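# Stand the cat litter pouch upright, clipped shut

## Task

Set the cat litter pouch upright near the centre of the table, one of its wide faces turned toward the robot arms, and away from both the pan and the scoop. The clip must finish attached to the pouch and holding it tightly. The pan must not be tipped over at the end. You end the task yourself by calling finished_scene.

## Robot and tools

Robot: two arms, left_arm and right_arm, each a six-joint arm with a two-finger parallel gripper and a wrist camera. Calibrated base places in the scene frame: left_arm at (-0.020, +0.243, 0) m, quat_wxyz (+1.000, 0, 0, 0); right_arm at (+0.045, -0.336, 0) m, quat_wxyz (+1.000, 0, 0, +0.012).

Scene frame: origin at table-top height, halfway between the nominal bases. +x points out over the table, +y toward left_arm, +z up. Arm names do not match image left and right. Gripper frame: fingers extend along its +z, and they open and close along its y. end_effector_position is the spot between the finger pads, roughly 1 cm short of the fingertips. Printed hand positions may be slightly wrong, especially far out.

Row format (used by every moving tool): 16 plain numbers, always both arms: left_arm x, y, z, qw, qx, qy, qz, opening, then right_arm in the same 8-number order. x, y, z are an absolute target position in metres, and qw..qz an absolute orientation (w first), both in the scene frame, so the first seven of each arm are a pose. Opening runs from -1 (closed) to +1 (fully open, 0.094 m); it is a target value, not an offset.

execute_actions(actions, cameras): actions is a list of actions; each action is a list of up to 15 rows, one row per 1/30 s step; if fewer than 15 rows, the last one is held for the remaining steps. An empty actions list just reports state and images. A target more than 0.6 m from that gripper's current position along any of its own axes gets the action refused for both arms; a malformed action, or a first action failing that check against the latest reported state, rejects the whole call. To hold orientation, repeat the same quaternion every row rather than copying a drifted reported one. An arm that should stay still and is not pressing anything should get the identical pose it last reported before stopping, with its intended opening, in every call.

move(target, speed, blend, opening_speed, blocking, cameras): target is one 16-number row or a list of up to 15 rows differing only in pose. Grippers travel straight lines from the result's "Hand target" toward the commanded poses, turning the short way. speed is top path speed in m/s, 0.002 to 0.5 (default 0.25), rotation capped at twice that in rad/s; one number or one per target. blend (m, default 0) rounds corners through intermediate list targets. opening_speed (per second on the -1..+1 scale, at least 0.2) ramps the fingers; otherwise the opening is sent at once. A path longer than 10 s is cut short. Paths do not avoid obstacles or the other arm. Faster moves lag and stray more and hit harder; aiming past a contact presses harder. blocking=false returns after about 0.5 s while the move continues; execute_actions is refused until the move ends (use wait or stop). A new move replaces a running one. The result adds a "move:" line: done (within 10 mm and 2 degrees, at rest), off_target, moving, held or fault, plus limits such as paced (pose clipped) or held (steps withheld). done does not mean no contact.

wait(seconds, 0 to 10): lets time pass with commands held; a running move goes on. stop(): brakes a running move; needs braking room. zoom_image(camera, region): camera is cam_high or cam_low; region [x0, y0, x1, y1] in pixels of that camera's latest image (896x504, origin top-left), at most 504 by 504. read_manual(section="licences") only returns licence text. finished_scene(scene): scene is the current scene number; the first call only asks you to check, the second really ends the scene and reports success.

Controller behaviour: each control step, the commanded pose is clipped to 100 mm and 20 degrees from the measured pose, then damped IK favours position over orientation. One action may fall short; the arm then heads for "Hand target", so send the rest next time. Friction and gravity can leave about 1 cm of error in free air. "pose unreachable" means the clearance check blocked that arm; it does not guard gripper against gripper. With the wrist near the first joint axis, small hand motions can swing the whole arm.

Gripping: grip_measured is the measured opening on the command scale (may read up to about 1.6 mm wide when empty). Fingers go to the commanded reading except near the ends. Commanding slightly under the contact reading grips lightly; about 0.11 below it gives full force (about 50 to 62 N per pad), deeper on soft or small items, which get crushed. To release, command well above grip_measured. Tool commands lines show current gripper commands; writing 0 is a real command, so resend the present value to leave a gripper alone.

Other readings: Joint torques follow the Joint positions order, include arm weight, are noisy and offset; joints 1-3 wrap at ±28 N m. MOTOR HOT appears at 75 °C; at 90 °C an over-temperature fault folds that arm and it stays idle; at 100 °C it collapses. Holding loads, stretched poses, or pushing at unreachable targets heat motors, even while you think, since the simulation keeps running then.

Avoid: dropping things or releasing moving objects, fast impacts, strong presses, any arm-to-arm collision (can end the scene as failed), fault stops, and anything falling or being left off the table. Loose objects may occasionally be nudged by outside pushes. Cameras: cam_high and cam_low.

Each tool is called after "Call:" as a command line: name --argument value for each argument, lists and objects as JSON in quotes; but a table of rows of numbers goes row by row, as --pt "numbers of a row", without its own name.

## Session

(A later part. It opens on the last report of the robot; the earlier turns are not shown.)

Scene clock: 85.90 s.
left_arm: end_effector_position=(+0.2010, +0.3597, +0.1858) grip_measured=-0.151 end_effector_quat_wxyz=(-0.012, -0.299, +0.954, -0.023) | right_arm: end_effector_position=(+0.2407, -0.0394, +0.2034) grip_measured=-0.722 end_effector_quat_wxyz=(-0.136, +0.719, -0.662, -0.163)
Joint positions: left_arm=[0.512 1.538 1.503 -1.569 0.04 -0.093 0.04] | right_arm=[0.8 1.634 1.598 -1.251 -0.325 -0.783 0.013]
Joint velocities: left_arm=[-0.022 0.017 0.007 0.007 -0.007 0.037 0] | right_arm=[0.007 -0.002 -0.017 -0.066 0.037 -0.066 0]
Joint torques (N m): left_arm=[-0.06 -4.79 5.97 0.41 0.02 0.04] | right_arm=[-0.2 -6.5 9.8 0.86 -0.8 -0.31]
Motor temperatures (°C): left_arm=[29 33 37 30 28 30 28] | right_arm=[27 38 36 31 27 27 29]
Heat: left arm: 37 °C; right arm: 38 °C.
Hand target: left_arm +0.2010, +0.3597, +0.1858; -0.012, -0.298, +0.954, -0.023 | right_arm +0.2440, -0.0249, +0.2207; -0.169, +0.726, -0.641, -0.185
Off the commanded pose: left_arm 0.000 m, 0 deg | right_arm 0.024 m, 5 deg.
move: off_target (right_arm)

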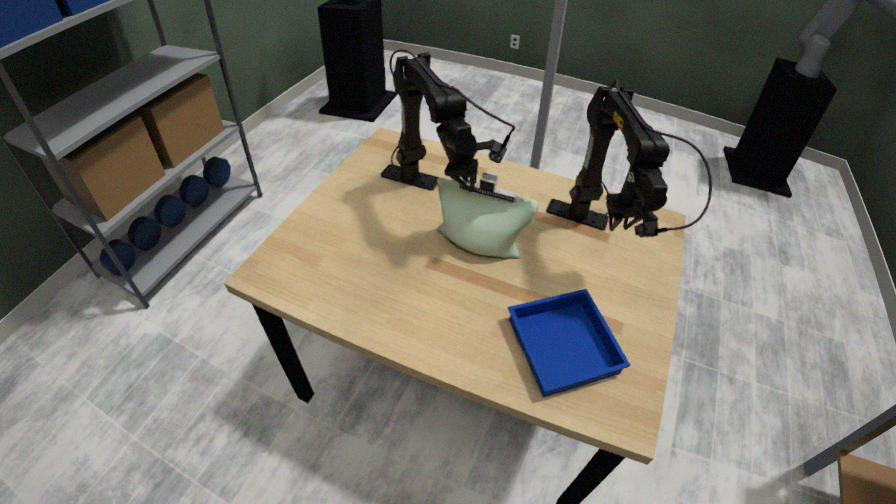

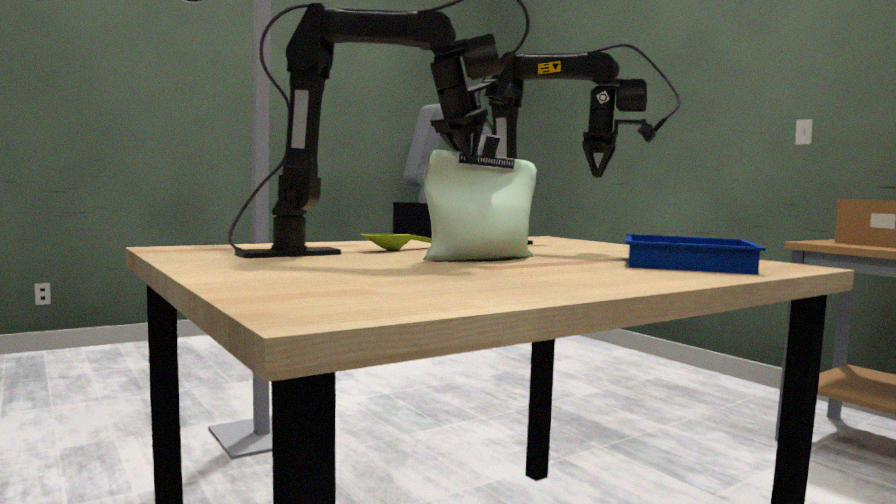

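Call:
move --target '[0.201, 0.3597, 0.1858, -0.012, -0.298, 0.954, -0.023, -0.15, 0.273, -0.022, 0.215, 0.2204, -0.6822, 0.6588, 0.2283, -1.0]' --speed 0.06

Call:
zoom_image --camera "cam_high" --region '[340, 120, 560, 340]'

Call:
zoom_image --camera "cam_low" --region '[340, 100, 620, 310]'

Scene clock: 88.27 s.
left_arm: end_effector_position=(+0.2010, +0.3597, +0.1858) grip_measured=-0.151 end_effector_quat_wxyz=(-0.012, -0.299, +0.954, -0.023) | right_arm: end_effector_position=(+0.2665, -0.0421, +0.1980) grip_measured=-0.722 end_effector_quat_wxyz=(-0.164, +0.687, -0.680, -0.197)
Joint positions: left_arm=[0.512 1.538 1.503 -1.569 0.04 -0.093 0.04] | right_arm=[0.702 1.634 1.543 -1.154 -0.413 -0.786 0.013]
Joint velocities: left_arm=[-0.032 -0.002 -0.007 -0.066 -0.022 -0.037 0] | right_arm=[0.002 0.012 -0.022 -0.081 -0.037 -0.022 0.001]
Joint torques (N m): left_arm=[0.03 -5 6.08 0.4 0 0.02] | right_arm=[-0.62 -8.75 5.65 1.63 -1.08 -0.02]
Motor temperatures (°C): left_arm=[29 33 37 30 28 30 28] | right_arm=[27 38 36 31 27 27 29]
Heat: left arm: 37 °C; right arm: 38 °C.
Hand target: left_arm +0.2010, +0.3597, +0.1858; -0.012, -0.298, +0.954, -0.023 | right_arm +0.2724, -0.0252, +0.2172; -0.218, +0.686, -0.657, -0.226
Off the commanded pose: left_arm 0.000 m, 0 deg | right_arm 0.027 m, 8 deg.
move: off_target (right_arm)

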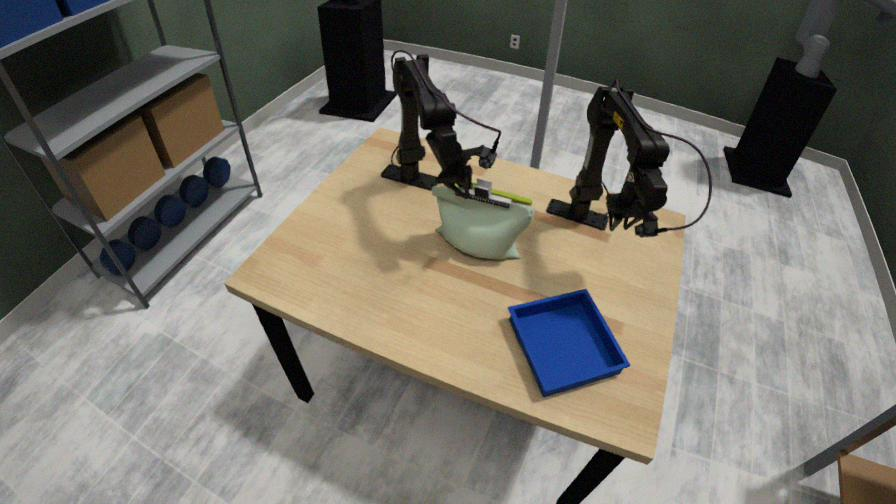

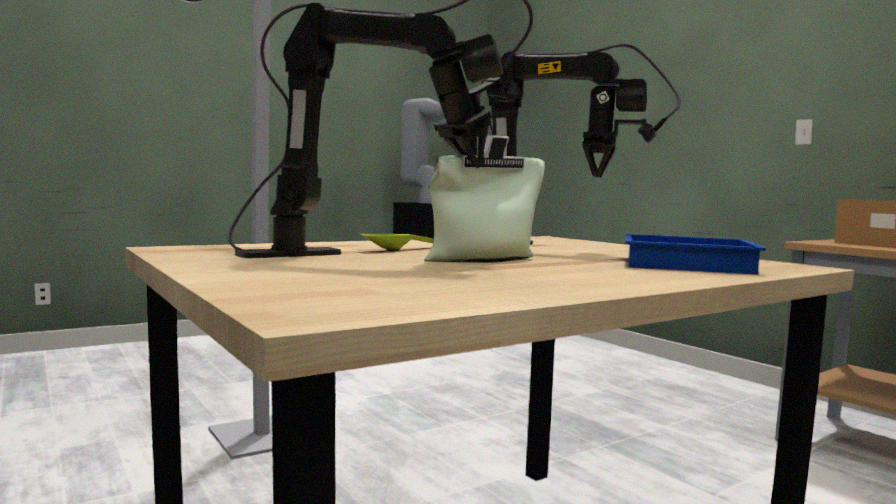

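Scaled by 2.291.

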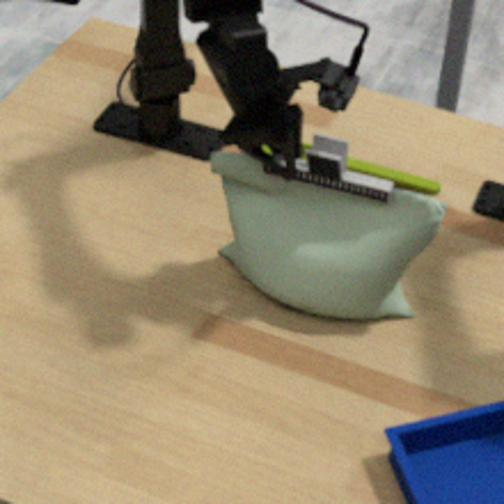

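Scaled by 1.800.

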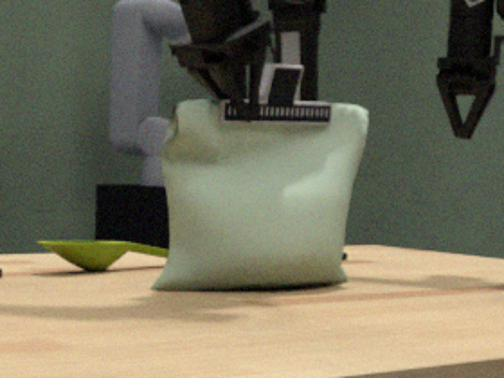

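Call:
move --target '[0.201, 0.3597, 0.1858, -0.012, -0.298, 0.954, -0.023, -0.15, 0.273, -0.024, 0.205, 0.2204, -0.6822, 0.6588, 0.2283, -1.0]' --speed 0.03

Call:
zoom_image --camera "cam_high" --region '[340, 120, 560, 340]'

Call:
zoom_image --camera "cam_low" --region '[340, 100, 620, 310]'

Scene clock: 89.47 s.
left_arm: end_effector_position=(+0.2010, +0.3597, +0.1858) grip_measured=-0.151 end_effector_quat_wxyz=(-0.012, -0.299, +0.954, -0.023) | right_arm: end_effector_position=(+0.2685, -0.0404, +0.1902) grip_measured=-0.722 end_effector_quat_wxyz=(-0.172, +0.686, -0.678, -0.202)
Joint positions: left_arm=[0.512 1.538 1.503 -1.569 0.04 -0.093 0.04] | right_arm=[0.697 1.628 1.497 -1.101 -0.424 -0.789 0.013]
Joint velocities: left_arm=[-0.002 0.007 0.002 -0.037 -0.037 0.007 0] | right_arm=[-0.017 -0.002 0.017 -0.007 -0.022 0.022 0]
Joint torques (N m): left_arm=[0.1 -4.92 5.96 0.39 0 0.06] | right_arm=[-0.23 -8.88 5.38 1.54 -0.98 0.01]
Motor temperatures (°C): left_arm=[29 33 37 30 28 30 28] | right_arm=[27 38 36 31 27 27 29]
Heat: left arm: 37 °C; right arm: 38 °C.
Hand target: left_arm +0.2010, +0.3597, +0.1858; -0.012, -0.298, +0.954, -0.023 | right_arm +0.2722, -0.0259, +0.2065; -0.218, +0.685, -0.657, -0.227
Off the commanded pose: left_arm 0.000 m, 0 deg | right_arm 0.022 m, 7 deg.
move: off_target (right_arm)

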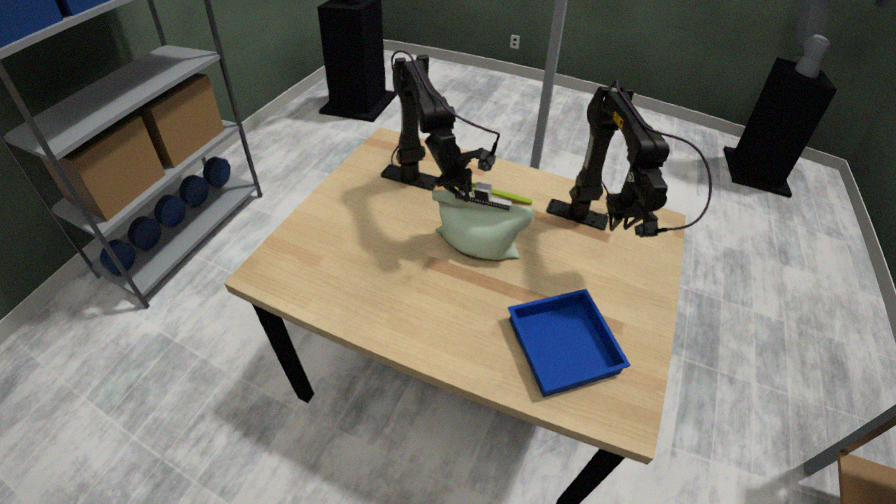

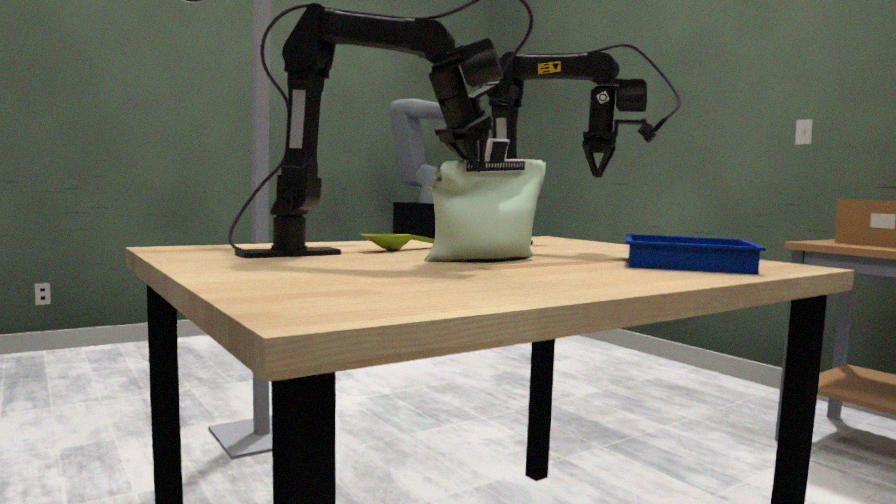

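Scaled by 2.291.

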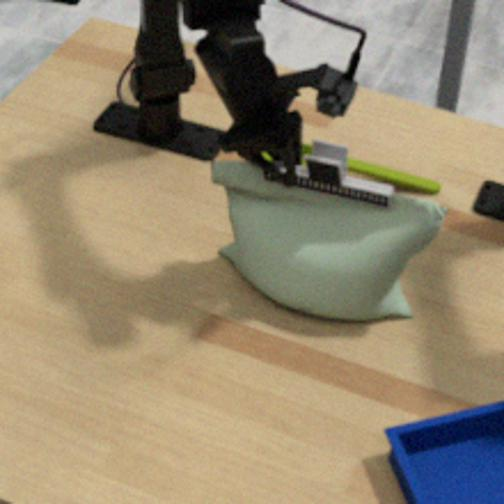

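Scaled by 1.800.

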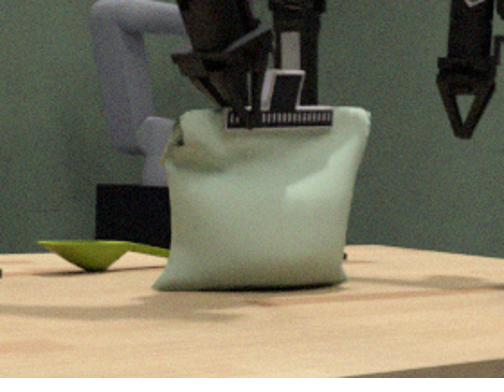

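Call:
move --target '[0.201, 0.3597, 0.1858, -0.012, -0.298, 0.954, -0.023, -0.15, 0.272, -0.030, 0.204, 0.1857, -0.6932, 0.6694, 0.1923, -1.0]' --speed 0.03

Call:
zoom_image --camera "cam_high" --region '[340, 120, 560, 340]'

Call:
zoom_image --camera "cam_low" --region '[400, 100, 580, 280]'

Scene clock: 91.70 s.
left_arm: end_effector_position=(+0.2010, +0.3597, +0.1858) grip_measured=-0.151 end_effector_quat_wxyz=(-0.012, -0.299, +0.954, -0.023) | right_arm: end_effector_position=(+0.2682, -0.0425, +0.1939) grip_measured=-0.722 end_effector_quat_wxyz=(-0.167, +0.692, -0.678, -0.184)
Joint positions: left_arm=[0.512 1.538 1.503 -1.569 0.04 -0.093 0.04] | right_arm=[0.711 1.632 1.529 -1.137 -0.385 -0.79 0.013]
Joint velocities: left_arm=[-0.027 -0.002 -0.007 -0.022 0.081 -0.022 0] | right_arm=[0.007 0.007 0.017 0.007 0.037 -0.007 -0.001]
Joint torques (N m): left_arm=[0.1 -4.79 6.12 0.39 0.01 0.01] | right_arm=[0.73 -5.93 9.24 0.92 -0.52 0.08]
Motor temperatures (°C): left_arm=[29 33 37 30 28 30 28] | right_arm=[27 38 36 31 27 27 29]
Heat: left arm: 37 °C; right arm: 38 °C.
Hand target: left_arm +0.2010, +0.3597, +0.1858; -0.012, -0.298, +0.954, -0.023 | right_arm +0.2716, -0.0306, +0.2042; -0.186, +0.693, -0.669, -0.193
Off the commanded pose: left_arm 0.000 m, 0 deg | right_arm 0.017 m, 3 deg.
move: off_target (right_arm)

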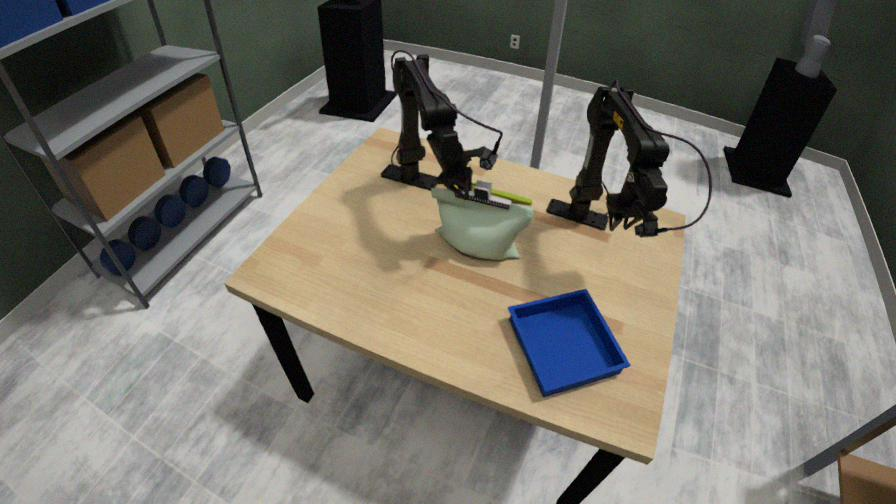

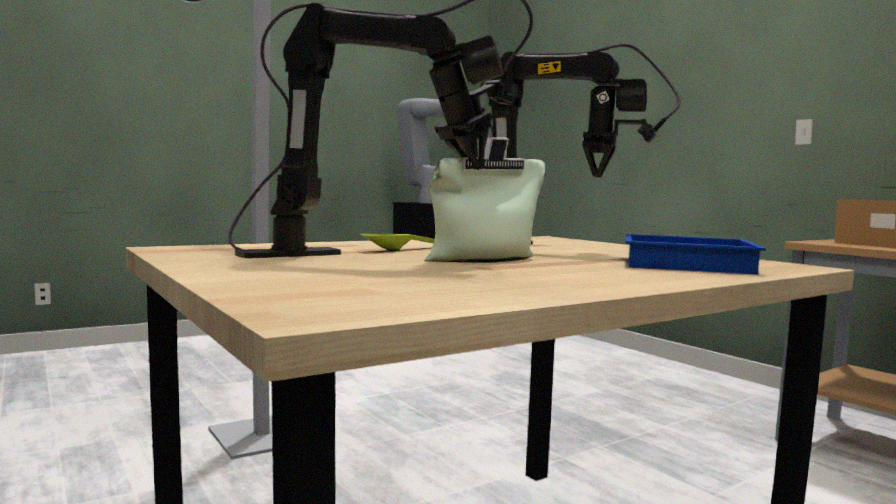

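Scaled by 2.291.

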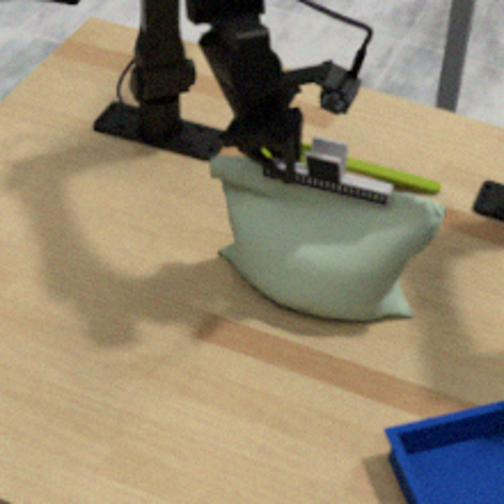

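Scaled by 2.800.

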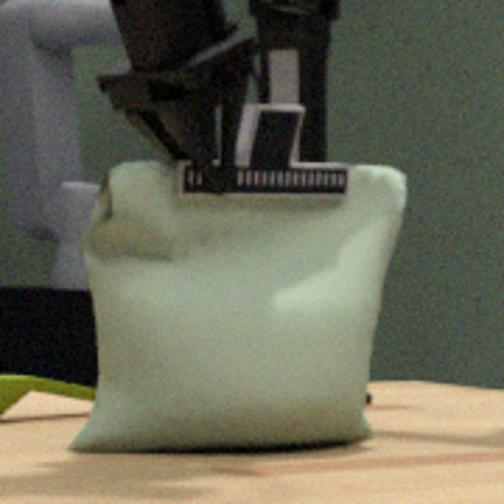

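Call:
move --target '[0.201, 0.3597, 0.1858, -0.012, -0.298, 0.954, -0.023, -0.15, 0.270, -0.034, 0.199, 0.1857, -0.6932, 0.6694, 0.1923, -1.0]' --speed 0.02

Call:
zoom_image --camera "cam_low" --region '[400, 100, 580, 280]'

Scene clock: 92.73 s.
left_arm: end_effector_position=(+0.2010, +0.3597, +0.1858) grip_measured=-0.151 end_effector_quat_wxyz=(-0.012, -0.299, +0.954, -0.023) | right_arm: end_effector_position=(+0.2682, -0.0425, +0.1939) grip_measured=-0.722 end_effector_quat_wxyz=(-0.167, +0.692, -0.678, -0.184)
Joint positions: left_arm=[0.512 1.538 1.503 -1.569 0.04 -0.093 0.04] | right_arm=[0.711 1.632 1.529 -1.137 -0.385 -0.79 0.013]
Joint velocities: left_arm=[-0.017 -0.007 0.007 -0.051 0.022 0.037 -0.001] | right_arm=[-0.017 -0.007 -0.012 -0.037 0.037 -0.037 0]
Joint torques (N m): left_arm=[-0.03 -4.97 6.09 0.32 0 0.03] | right_arm=[0.4 -7.23 6.45 1.06 -0.48 -0.05]
Motor temperatures (°C): left_arm=[29 33 37 30 28 30 28] | right_arm=[27 38 37 31 27 27 29]
Heat: left arm: 37 °C; right arm: 38 °C.
Hand target: left_arm +0.2010, +0.3597, +0.1858; -0.012, -0.298, +0.954, -0.023 | right_arm +0.2699, -0.0344, +0.1994; -0.185, +0.694, -0.669, -0.192
Off the commanded pose: left_arm 0.000 m, 0 deg | right_arm 0.010 m, 3 deg.
move: off_target (right_arm)

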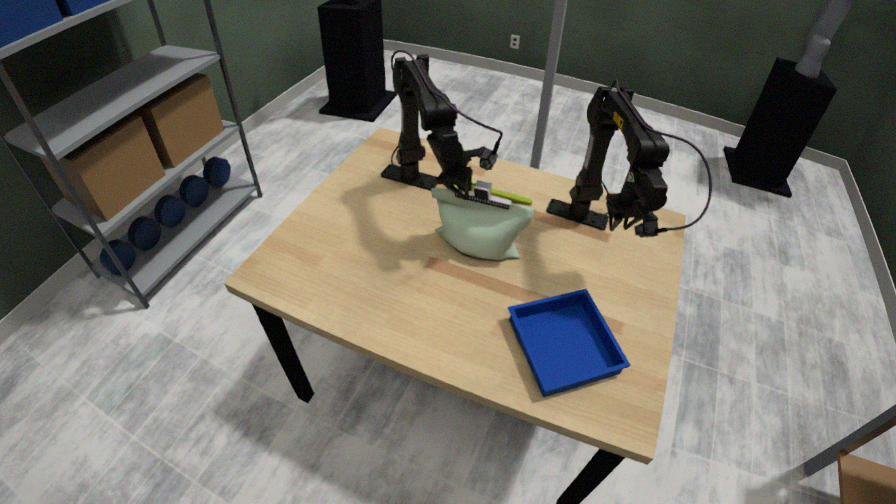

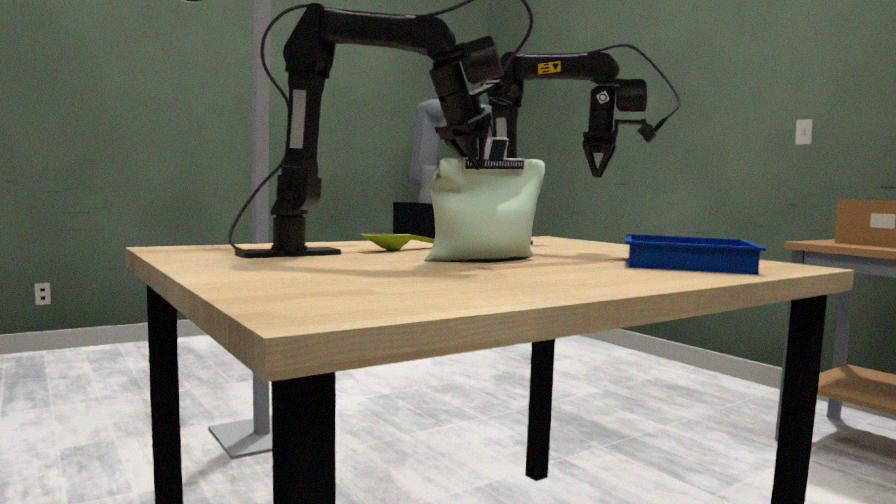

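Scaled by 2.800.

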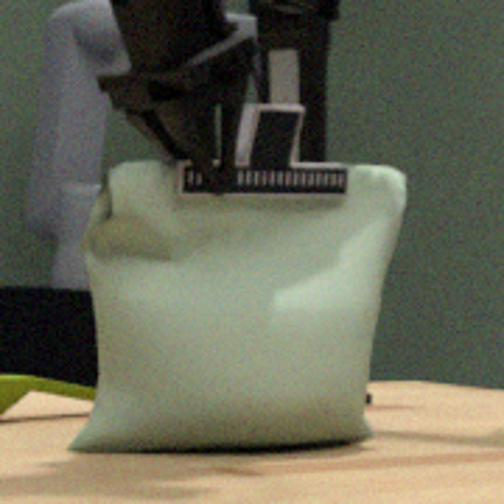

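Call:
move --target '[0.201, 0.3597, 0.1858, -0.012, -0.298, 0.954, -0.023, -0.15, 0.270, -0.034, 0.199, 0.1857, -0.6932, 0.6694, 0.1923, -0.60]' --speed 0.02 --opening_speed 0.3

Call:
zoom_image --camera "cam_high" --region '[340, 120, 560, 340]'

Call:
zoom_image --camera "cam_low" --region '[400, 100, 580, 280]'

Scene clock: 94.40 s.
left_arm: end_effector_position=(+0.2010, +0.3597, +0.1858) grip_measured=-0.151 end_effector_quat_wxyz=(-0.012, -0.299, +0.954, -0.023) | right_arm: end_effector_position=(+0.2705, -0.0404, +0.1950) grip_measured=-0.602 end_effector_quat_wxyz=(-0.173, +0.692, -0.677, -0.184)
Joint positions: left_arm=[0.512 1.538 1.503 -1.569 0.04 -0.093 0.04] | right_arm=[0.711 1.632 1.529 -1.123 -0.385 -0.79 0.019]
Joint velocities: left_arm=[-0.017 -0.007 0.012 -0.022 -0.022 0.022 -0.001] | right_arm=[-0.002 -0.022 -0.027 -0.022 -0.066 0.066 0]
Joint torques (N m): left_arm=[-0.02 -4.93 6.12 0.34 0.04 0.09] | right_arm=[0.46 -7.3 6.23 0.98 -0.51 -0.06]
Motor temperatures (°C): left_arm=[29 33 37 30 28 30 28] | right_arm=[27 38 37 31 27 27 29]
Heat: left arm: 37 °C; right arm: 38 °C.
Hand target: left_arm +0.2010, +0.3597, +0.1858; -0.012, -0.298, +0.954, -0.023 | right_arm +0.2699, -0.0343, +0.1992; -0.185, +0.694, -0.669, -0.192
Off the commanded pose: left_arm 0.000 m, 0 deg | right_arm 0.008 m, 2 deg.
move: done

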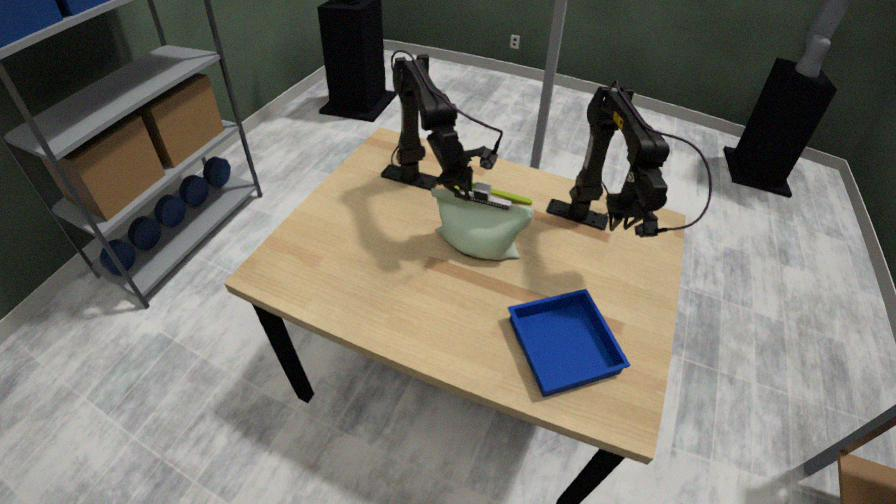

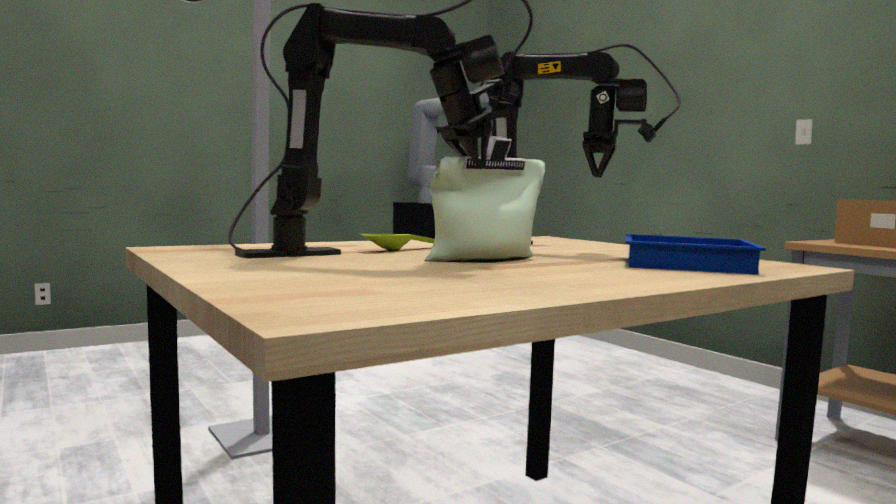

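Scaled by 2.291.

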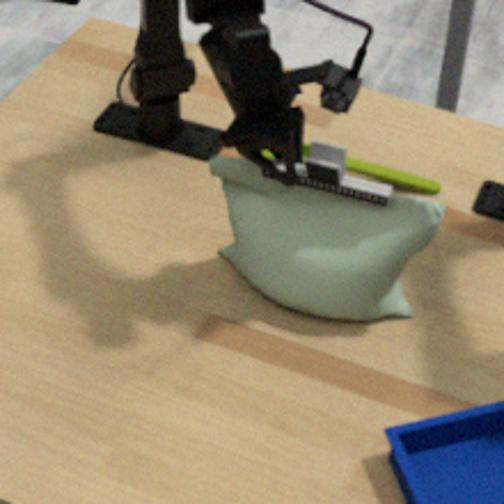

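Scaled by 2.800.

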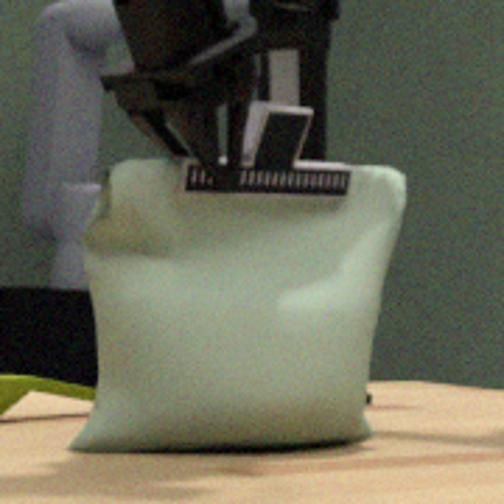

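Call:
move --target '[0.201, 0.3597, 0.1858, -0.012, -0.298, 0.954, -0.023, -0.15, 0.270, -0.034, 0.199, 0.1857, -0.6932, 0.6694, 0.1923, -0.15]' --speed 0.02 --opening_speed 0.4

Call:
zoom_image --camera "cam_high" --region '[400, 150, 560, 310]'

Call:
zoom_image --camera "cam_low" --region '[400, 100, 580, 280]'

Scene clock: 95.87 s.
left_arm: end_effector_position=(+0.2010, +0.3597, +0.1858) grip_measured=-0.151 end_effector_quat_wxyz=(-0.012, -0.299, +0.954, -0.023) | right_arm: end_effector_position=(+0.2725, -0.0386, +0.1960) grip_measured=-0.152 end_effector_quat_wxyz=(-0.179, +0.692, -0.675, -0.183)
Joint positions: left_arm=[0.512 1.538 1.503 -1.569 0.04 -0.093 0.04] | right_arm=[0.711 1.632 1.529 -1.111 -0.385 -0.79 0.04]
Joint velocities: left_arm=[0.017 -0.002 -0.022 -0.022 0.022 -0.022 -0.001] | right_arm=[-0.007 0.012 -0.007 0.022 -0.022 -0.037 0]
Joint torques (N m): left_arm=[0.16 -4.79 6.06 0.36 0 0.05] | right_arm=[0.34 -7.2 6.26 0.87 -0.47 -0.04]
Motor temperatures (°C): left_arm=[29 33 37 30 28 30 28] | right_arm=[27 38 37 31 27 27 29]
Heat: left arm: 37 °C; right arm: 38 °C.
Hand target: left_arm +0.2010, +0.3597, +0.1858; -0.012, -0.298, +0.954, -0.023 | right_arm +0.2700, -0.0342, +0.1992; -0.185, +0.693, -0.669, -0.192
Off the commanded pose: left_arm 0.000 m, 0 deg | right_arm 0.006 m, 1 deg.
move: done

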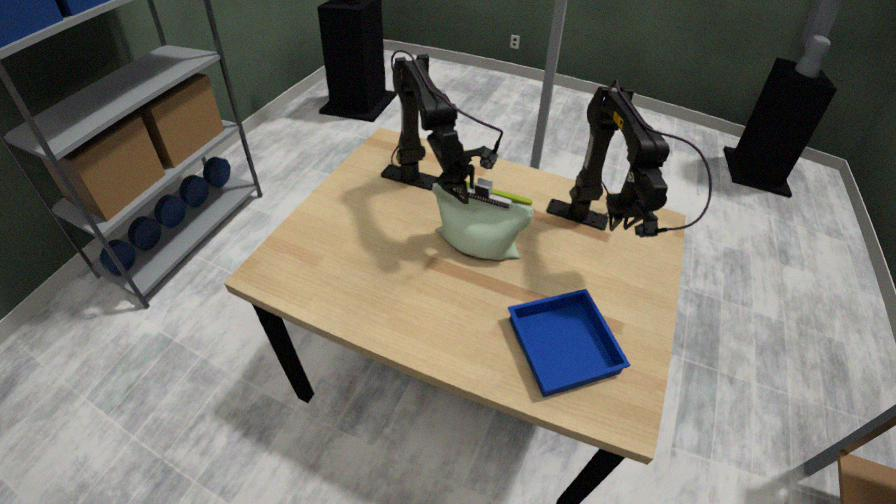

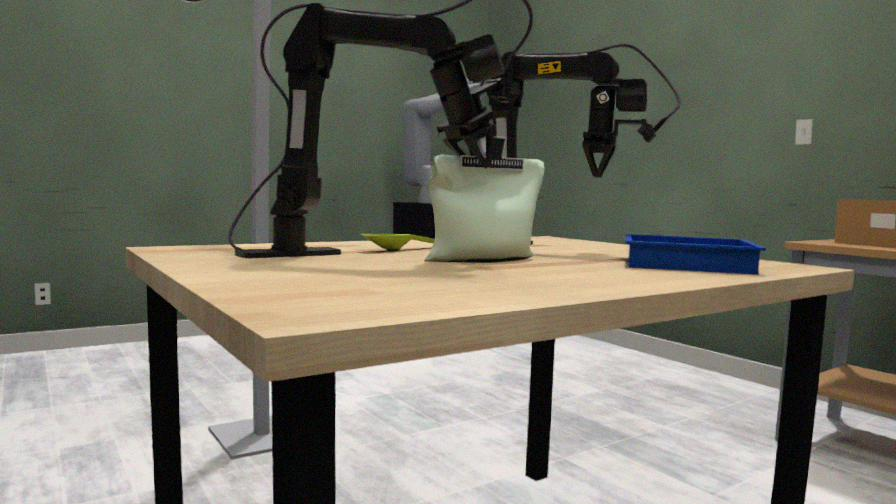

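Scaled by 3.150.

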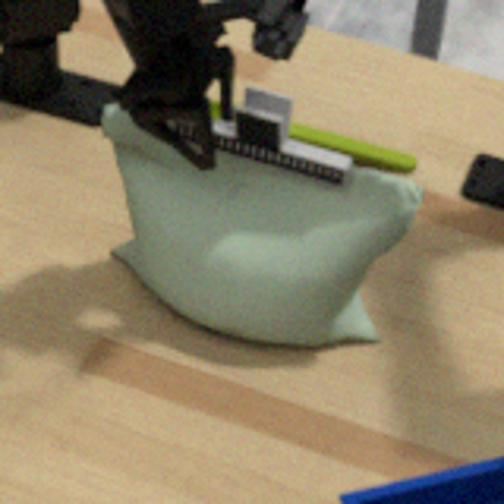

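Scaled by 2.800.

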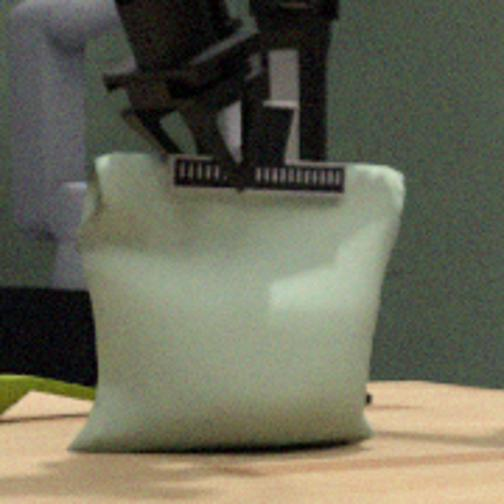

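Call:
zoom_image --camera "cam_high" --region '[430, 165, 520, 225]'

Call:
zoom_image --camera "cam_low" --region '[430, 110, 540, 190]'

Scaled by 5.600.

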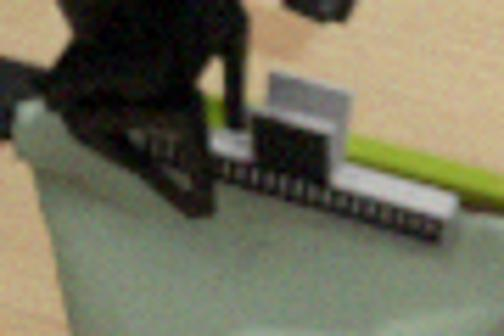

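Scaled by 4.582.

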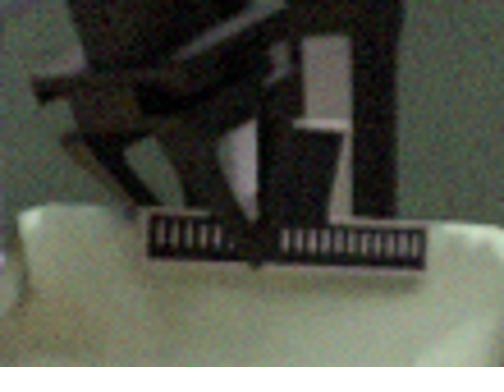

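Call:
move --target '[0.201, 0.3597, 0.1858, -0.012, -0.298, 0.954, -0.023, -0.15, 0.264, -0.056, 0.242, 0.1857, -0.6932, 0.6694, 0.1923, -0.15]' --speed 0.05

Call:
zoom_image --camera "cam_high" --region '[400, 140, 560, 300]'

Call:
zoom_image --camera "cam_low" --region '[400, 100, 580, 280]'

Scene clock: 98.13 s.
left_arm: end_effector_position=(+0.2010, +0.3597, +0.1858) grip_measured=-0.151 end_effector_quat_wxyz=(-0.012, -0.299, +0.954, -0.023) | right_arm: end_effector_position=(+0.2646, -0.0558, +0.2254) grip_measured=-0.152 end_effector_quat_wxyz=(-0.167, +0.694, -0.676, -0.185)
Joint positions: left_arm=[0.512 1.538 1.503 -1.569 0.04 -0.093 0.04] | right_arm=[0.684 1.616 1.64 -1.276 -0.396 -0.824 0.04]
Joint velocities: left_arm=[-0.027 0.007 0.012 0.007 0.007 -0.037 0.001] | right_arm=[-0.017 -0.007 0.017 -0.066 0.095 -0.037 0]
Joint torques (N m): left_arm=[-0.03 -4.79 6.12 0.34 0.01 0] | right_arm=[-1.06 -8.28 8.5 0.55 -0.53 -0.1]
Motor temperatures (°C): left_arm=[29 33 37 30 28 30 28] | right_arm=[27 38 37 31 27 27 29]
Heat: left arm: 37 °C; right arm: 38 °C.
Hand target: left_arm +0.2010, +0.3597, +0.1858; -0.012, -0.298, +0.954, -0.023 | right_arm +0.2635, -0.0563, +0.2417; -0.186, +0.693, -0.669, -0.192
Off the commanded pose: left_arm 0.000 m, 0 deg | right_arm 0.017 m, 2 deg.
move: off_target (right_arm)

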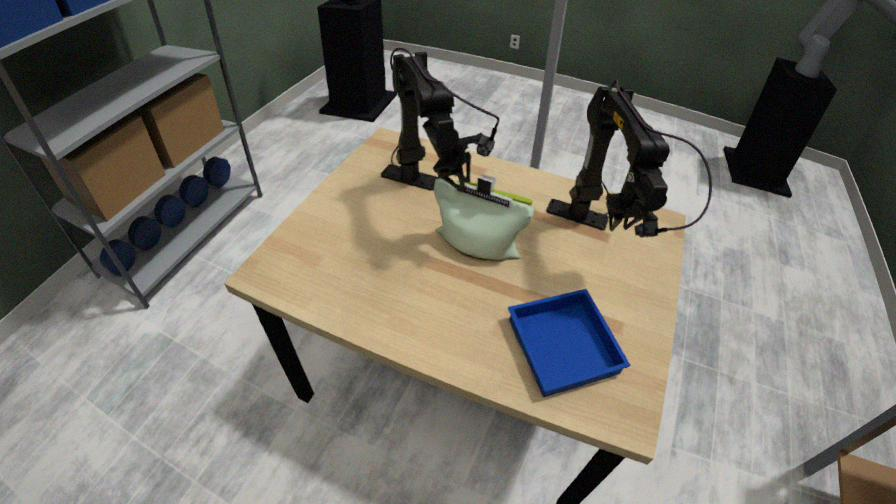

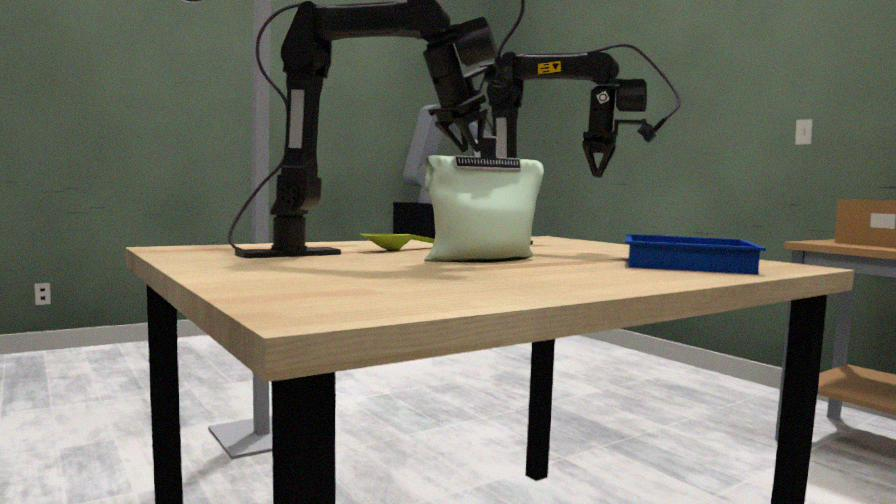

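Scaled by 3.150.

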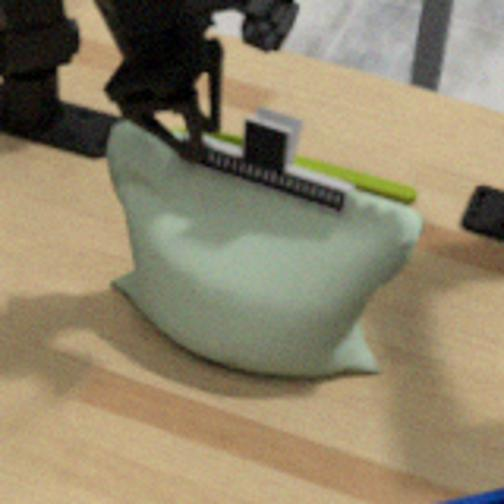

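Scaled by 2.800.

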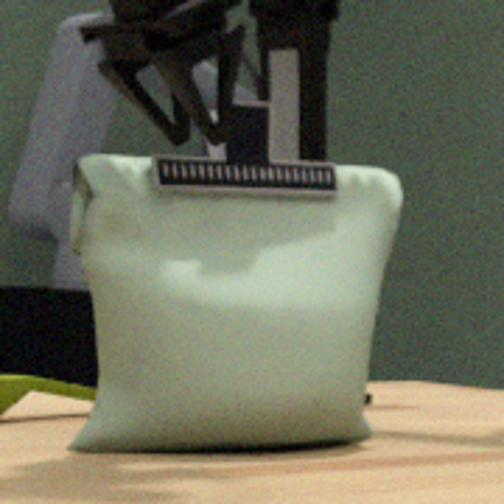

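Call:
execute_actions --actions '[]'

Scene clock: 100.07 s.
left_arm: end_effector_position=(+0.2010, +0.3597, +0.1858) grip_measured=-0.151 end_effector_quat_wxyz=(-0.012, -0.299, +0.954, -0.023) | right_arm: end_effector_position=(+0.2644, -0.0559, +0.2253) grip_measured=-0.152 end_effector_quat_wxyz=(-0.166, +0.694, -0.676, -0.185)
Joint positions: left_arm=[0.512 1.538 1.503 -1.569 0.04 -0.093 0.04] | right_arm=[0.684 1.616 1.64 -1.277 -0.396 -0.824 0.04]
Joint velocities: left_arm=[-0.007 0.017 0.002 -0.007 -0.095 0.022 0.001] | right_arm=[-0.002 -0.012 0.007 -0.007 0.007 0.037 0]
Joint torques (N m): left_arm=[-0.02 -5 6.04 0.37 -0.01 0.03] | right_arm=[-0.85 -8.43 8.58 0.61 -0.51 -0.08]
Motor temperatures (°C): left_arm=[29 33 37 30 28 30 28] | right_arm=[27 38 37 31 27 27 29]
Heat: left arm: 37 °C; right arm: 38 °C.
Hand target: left_arm +0.2010, +0.3597, +0.1858; -0.012, -0.298, +0.954, -0.023 | right_arm +0.2635, -0.0563, +0.2417; -0.186, +0.693, -0.669, -0.192
Tool commands: left_gripper/opening=-0.15 right_gripper/opening=-0.15
Off the commanded pose: left_arm 0.000 m, 0 deg | right_arm 0.017 m, 2 deg.

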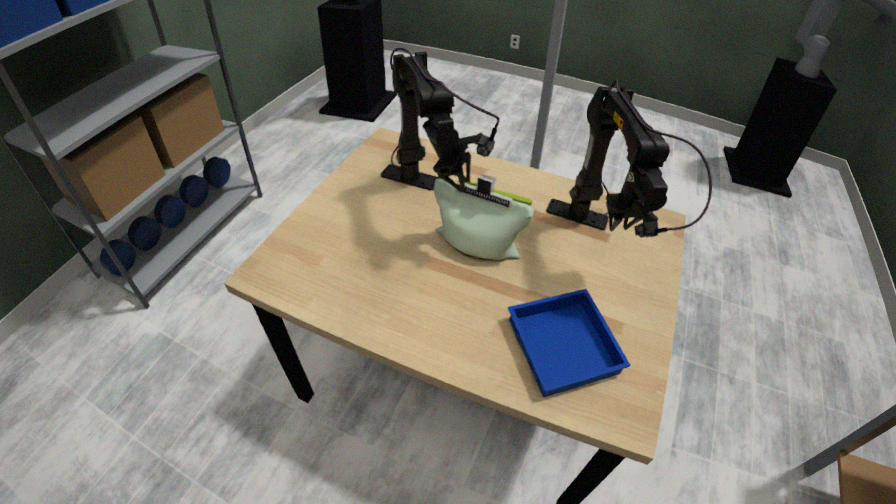

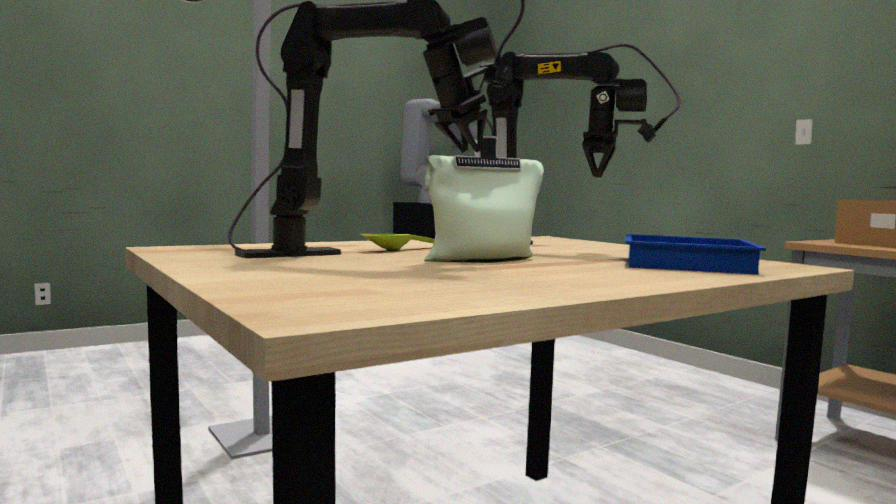

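Call:
zoom_image --camera "cam_low" --region '[400, 80, 580, 200]'

Call:
zoom_image --camera "cam_high" --region '[420, 140, 560, 280]'

Scaled by 2.800.

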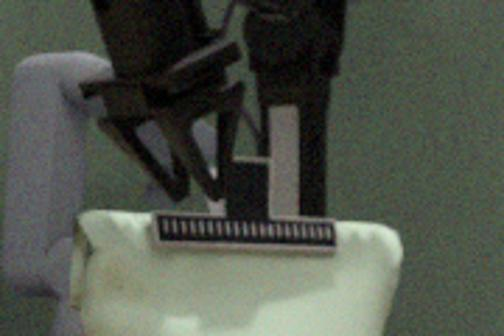

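Scaled by 3.600.

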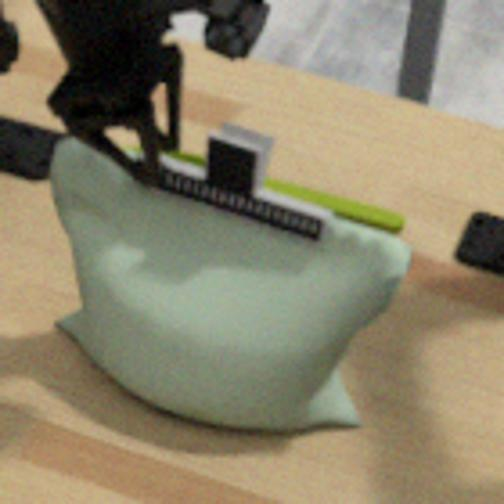

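Call:
move --target '[0.201, 0.3597, 0.1858, -0.012, -0.298, 0.954, -0.023, -0.15, 0.264, -0.085, 0.295, 0.1857, -0.6932, 0.6694, 0.1923, -0.15]' --speed 0.08

Scene clock: 103.37 s.
left_arm: end_effector_position=(+0.2010, +0.3597, +0.1858) grip_measured=-0.151 end_effector_quat_wxyz=(-0.012, -0.299, +0.954, -0.023) | right_arm: end_effector_position=(+0.2631, -0.0871, +0.2915) grip_measured=-0.152 end_effector_quat_wxyz=(-0.186, +0.694, -0.671, -0.182)
Joint positions: left_arm=[0.512 1.538 1.503 -1.569 0.04 -0.093 0.04] | right_arm=[0.601 1.616 1.916 -1.546 -0.422 -0.908 0.04]
Joint velocities: left_arm=[-0.007 -0.002 0.027 0.022 -0.022 -0.037 -0.001] | right_arm=[-0.012 -0.007 -0.017 -0.051 0.022 -0.037 -0.001]
Joint torques (N m): left_arm=[0.08 -4.92 6.08 0.36 0.01 -0.03] | right_arm=[-0.75 -4.94 7.56 0.59 -0.48 -0.07]
Motor temperatures (°C): left_arm=[29 33 37 30 28 30 28] | right_arm=[27 39 37 31 27 27 29]
Heat: left arm: 37 °C; right arm: 39 °C.
Hand target: left_arm +0.2010, +0.3597, +0.1858; -0.012, -0.298, +0.954, -0.023 | right_arm +0.2637, -0.0854, +0.2950; -0.187, +0.693, -0.669, -0.191
Off the commanded pose: left_arm 0.000 m, 0 deg | right_arm 0.004 m, 1 deg.
move: done

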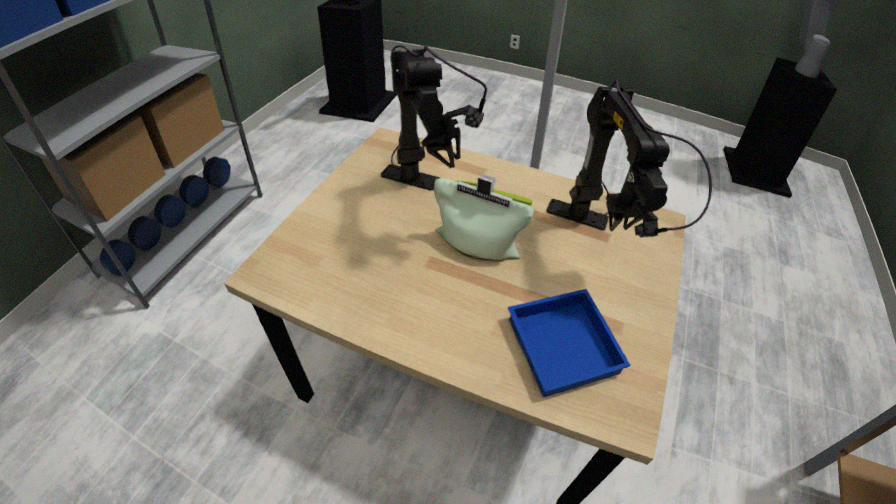

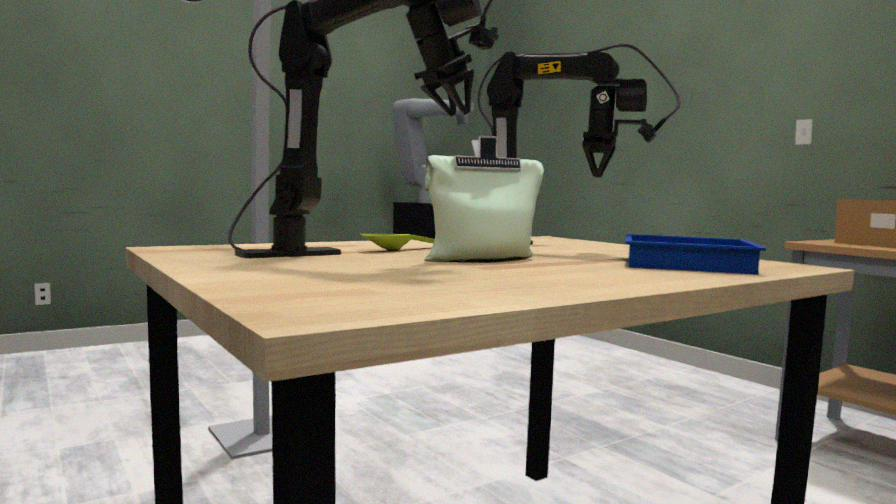

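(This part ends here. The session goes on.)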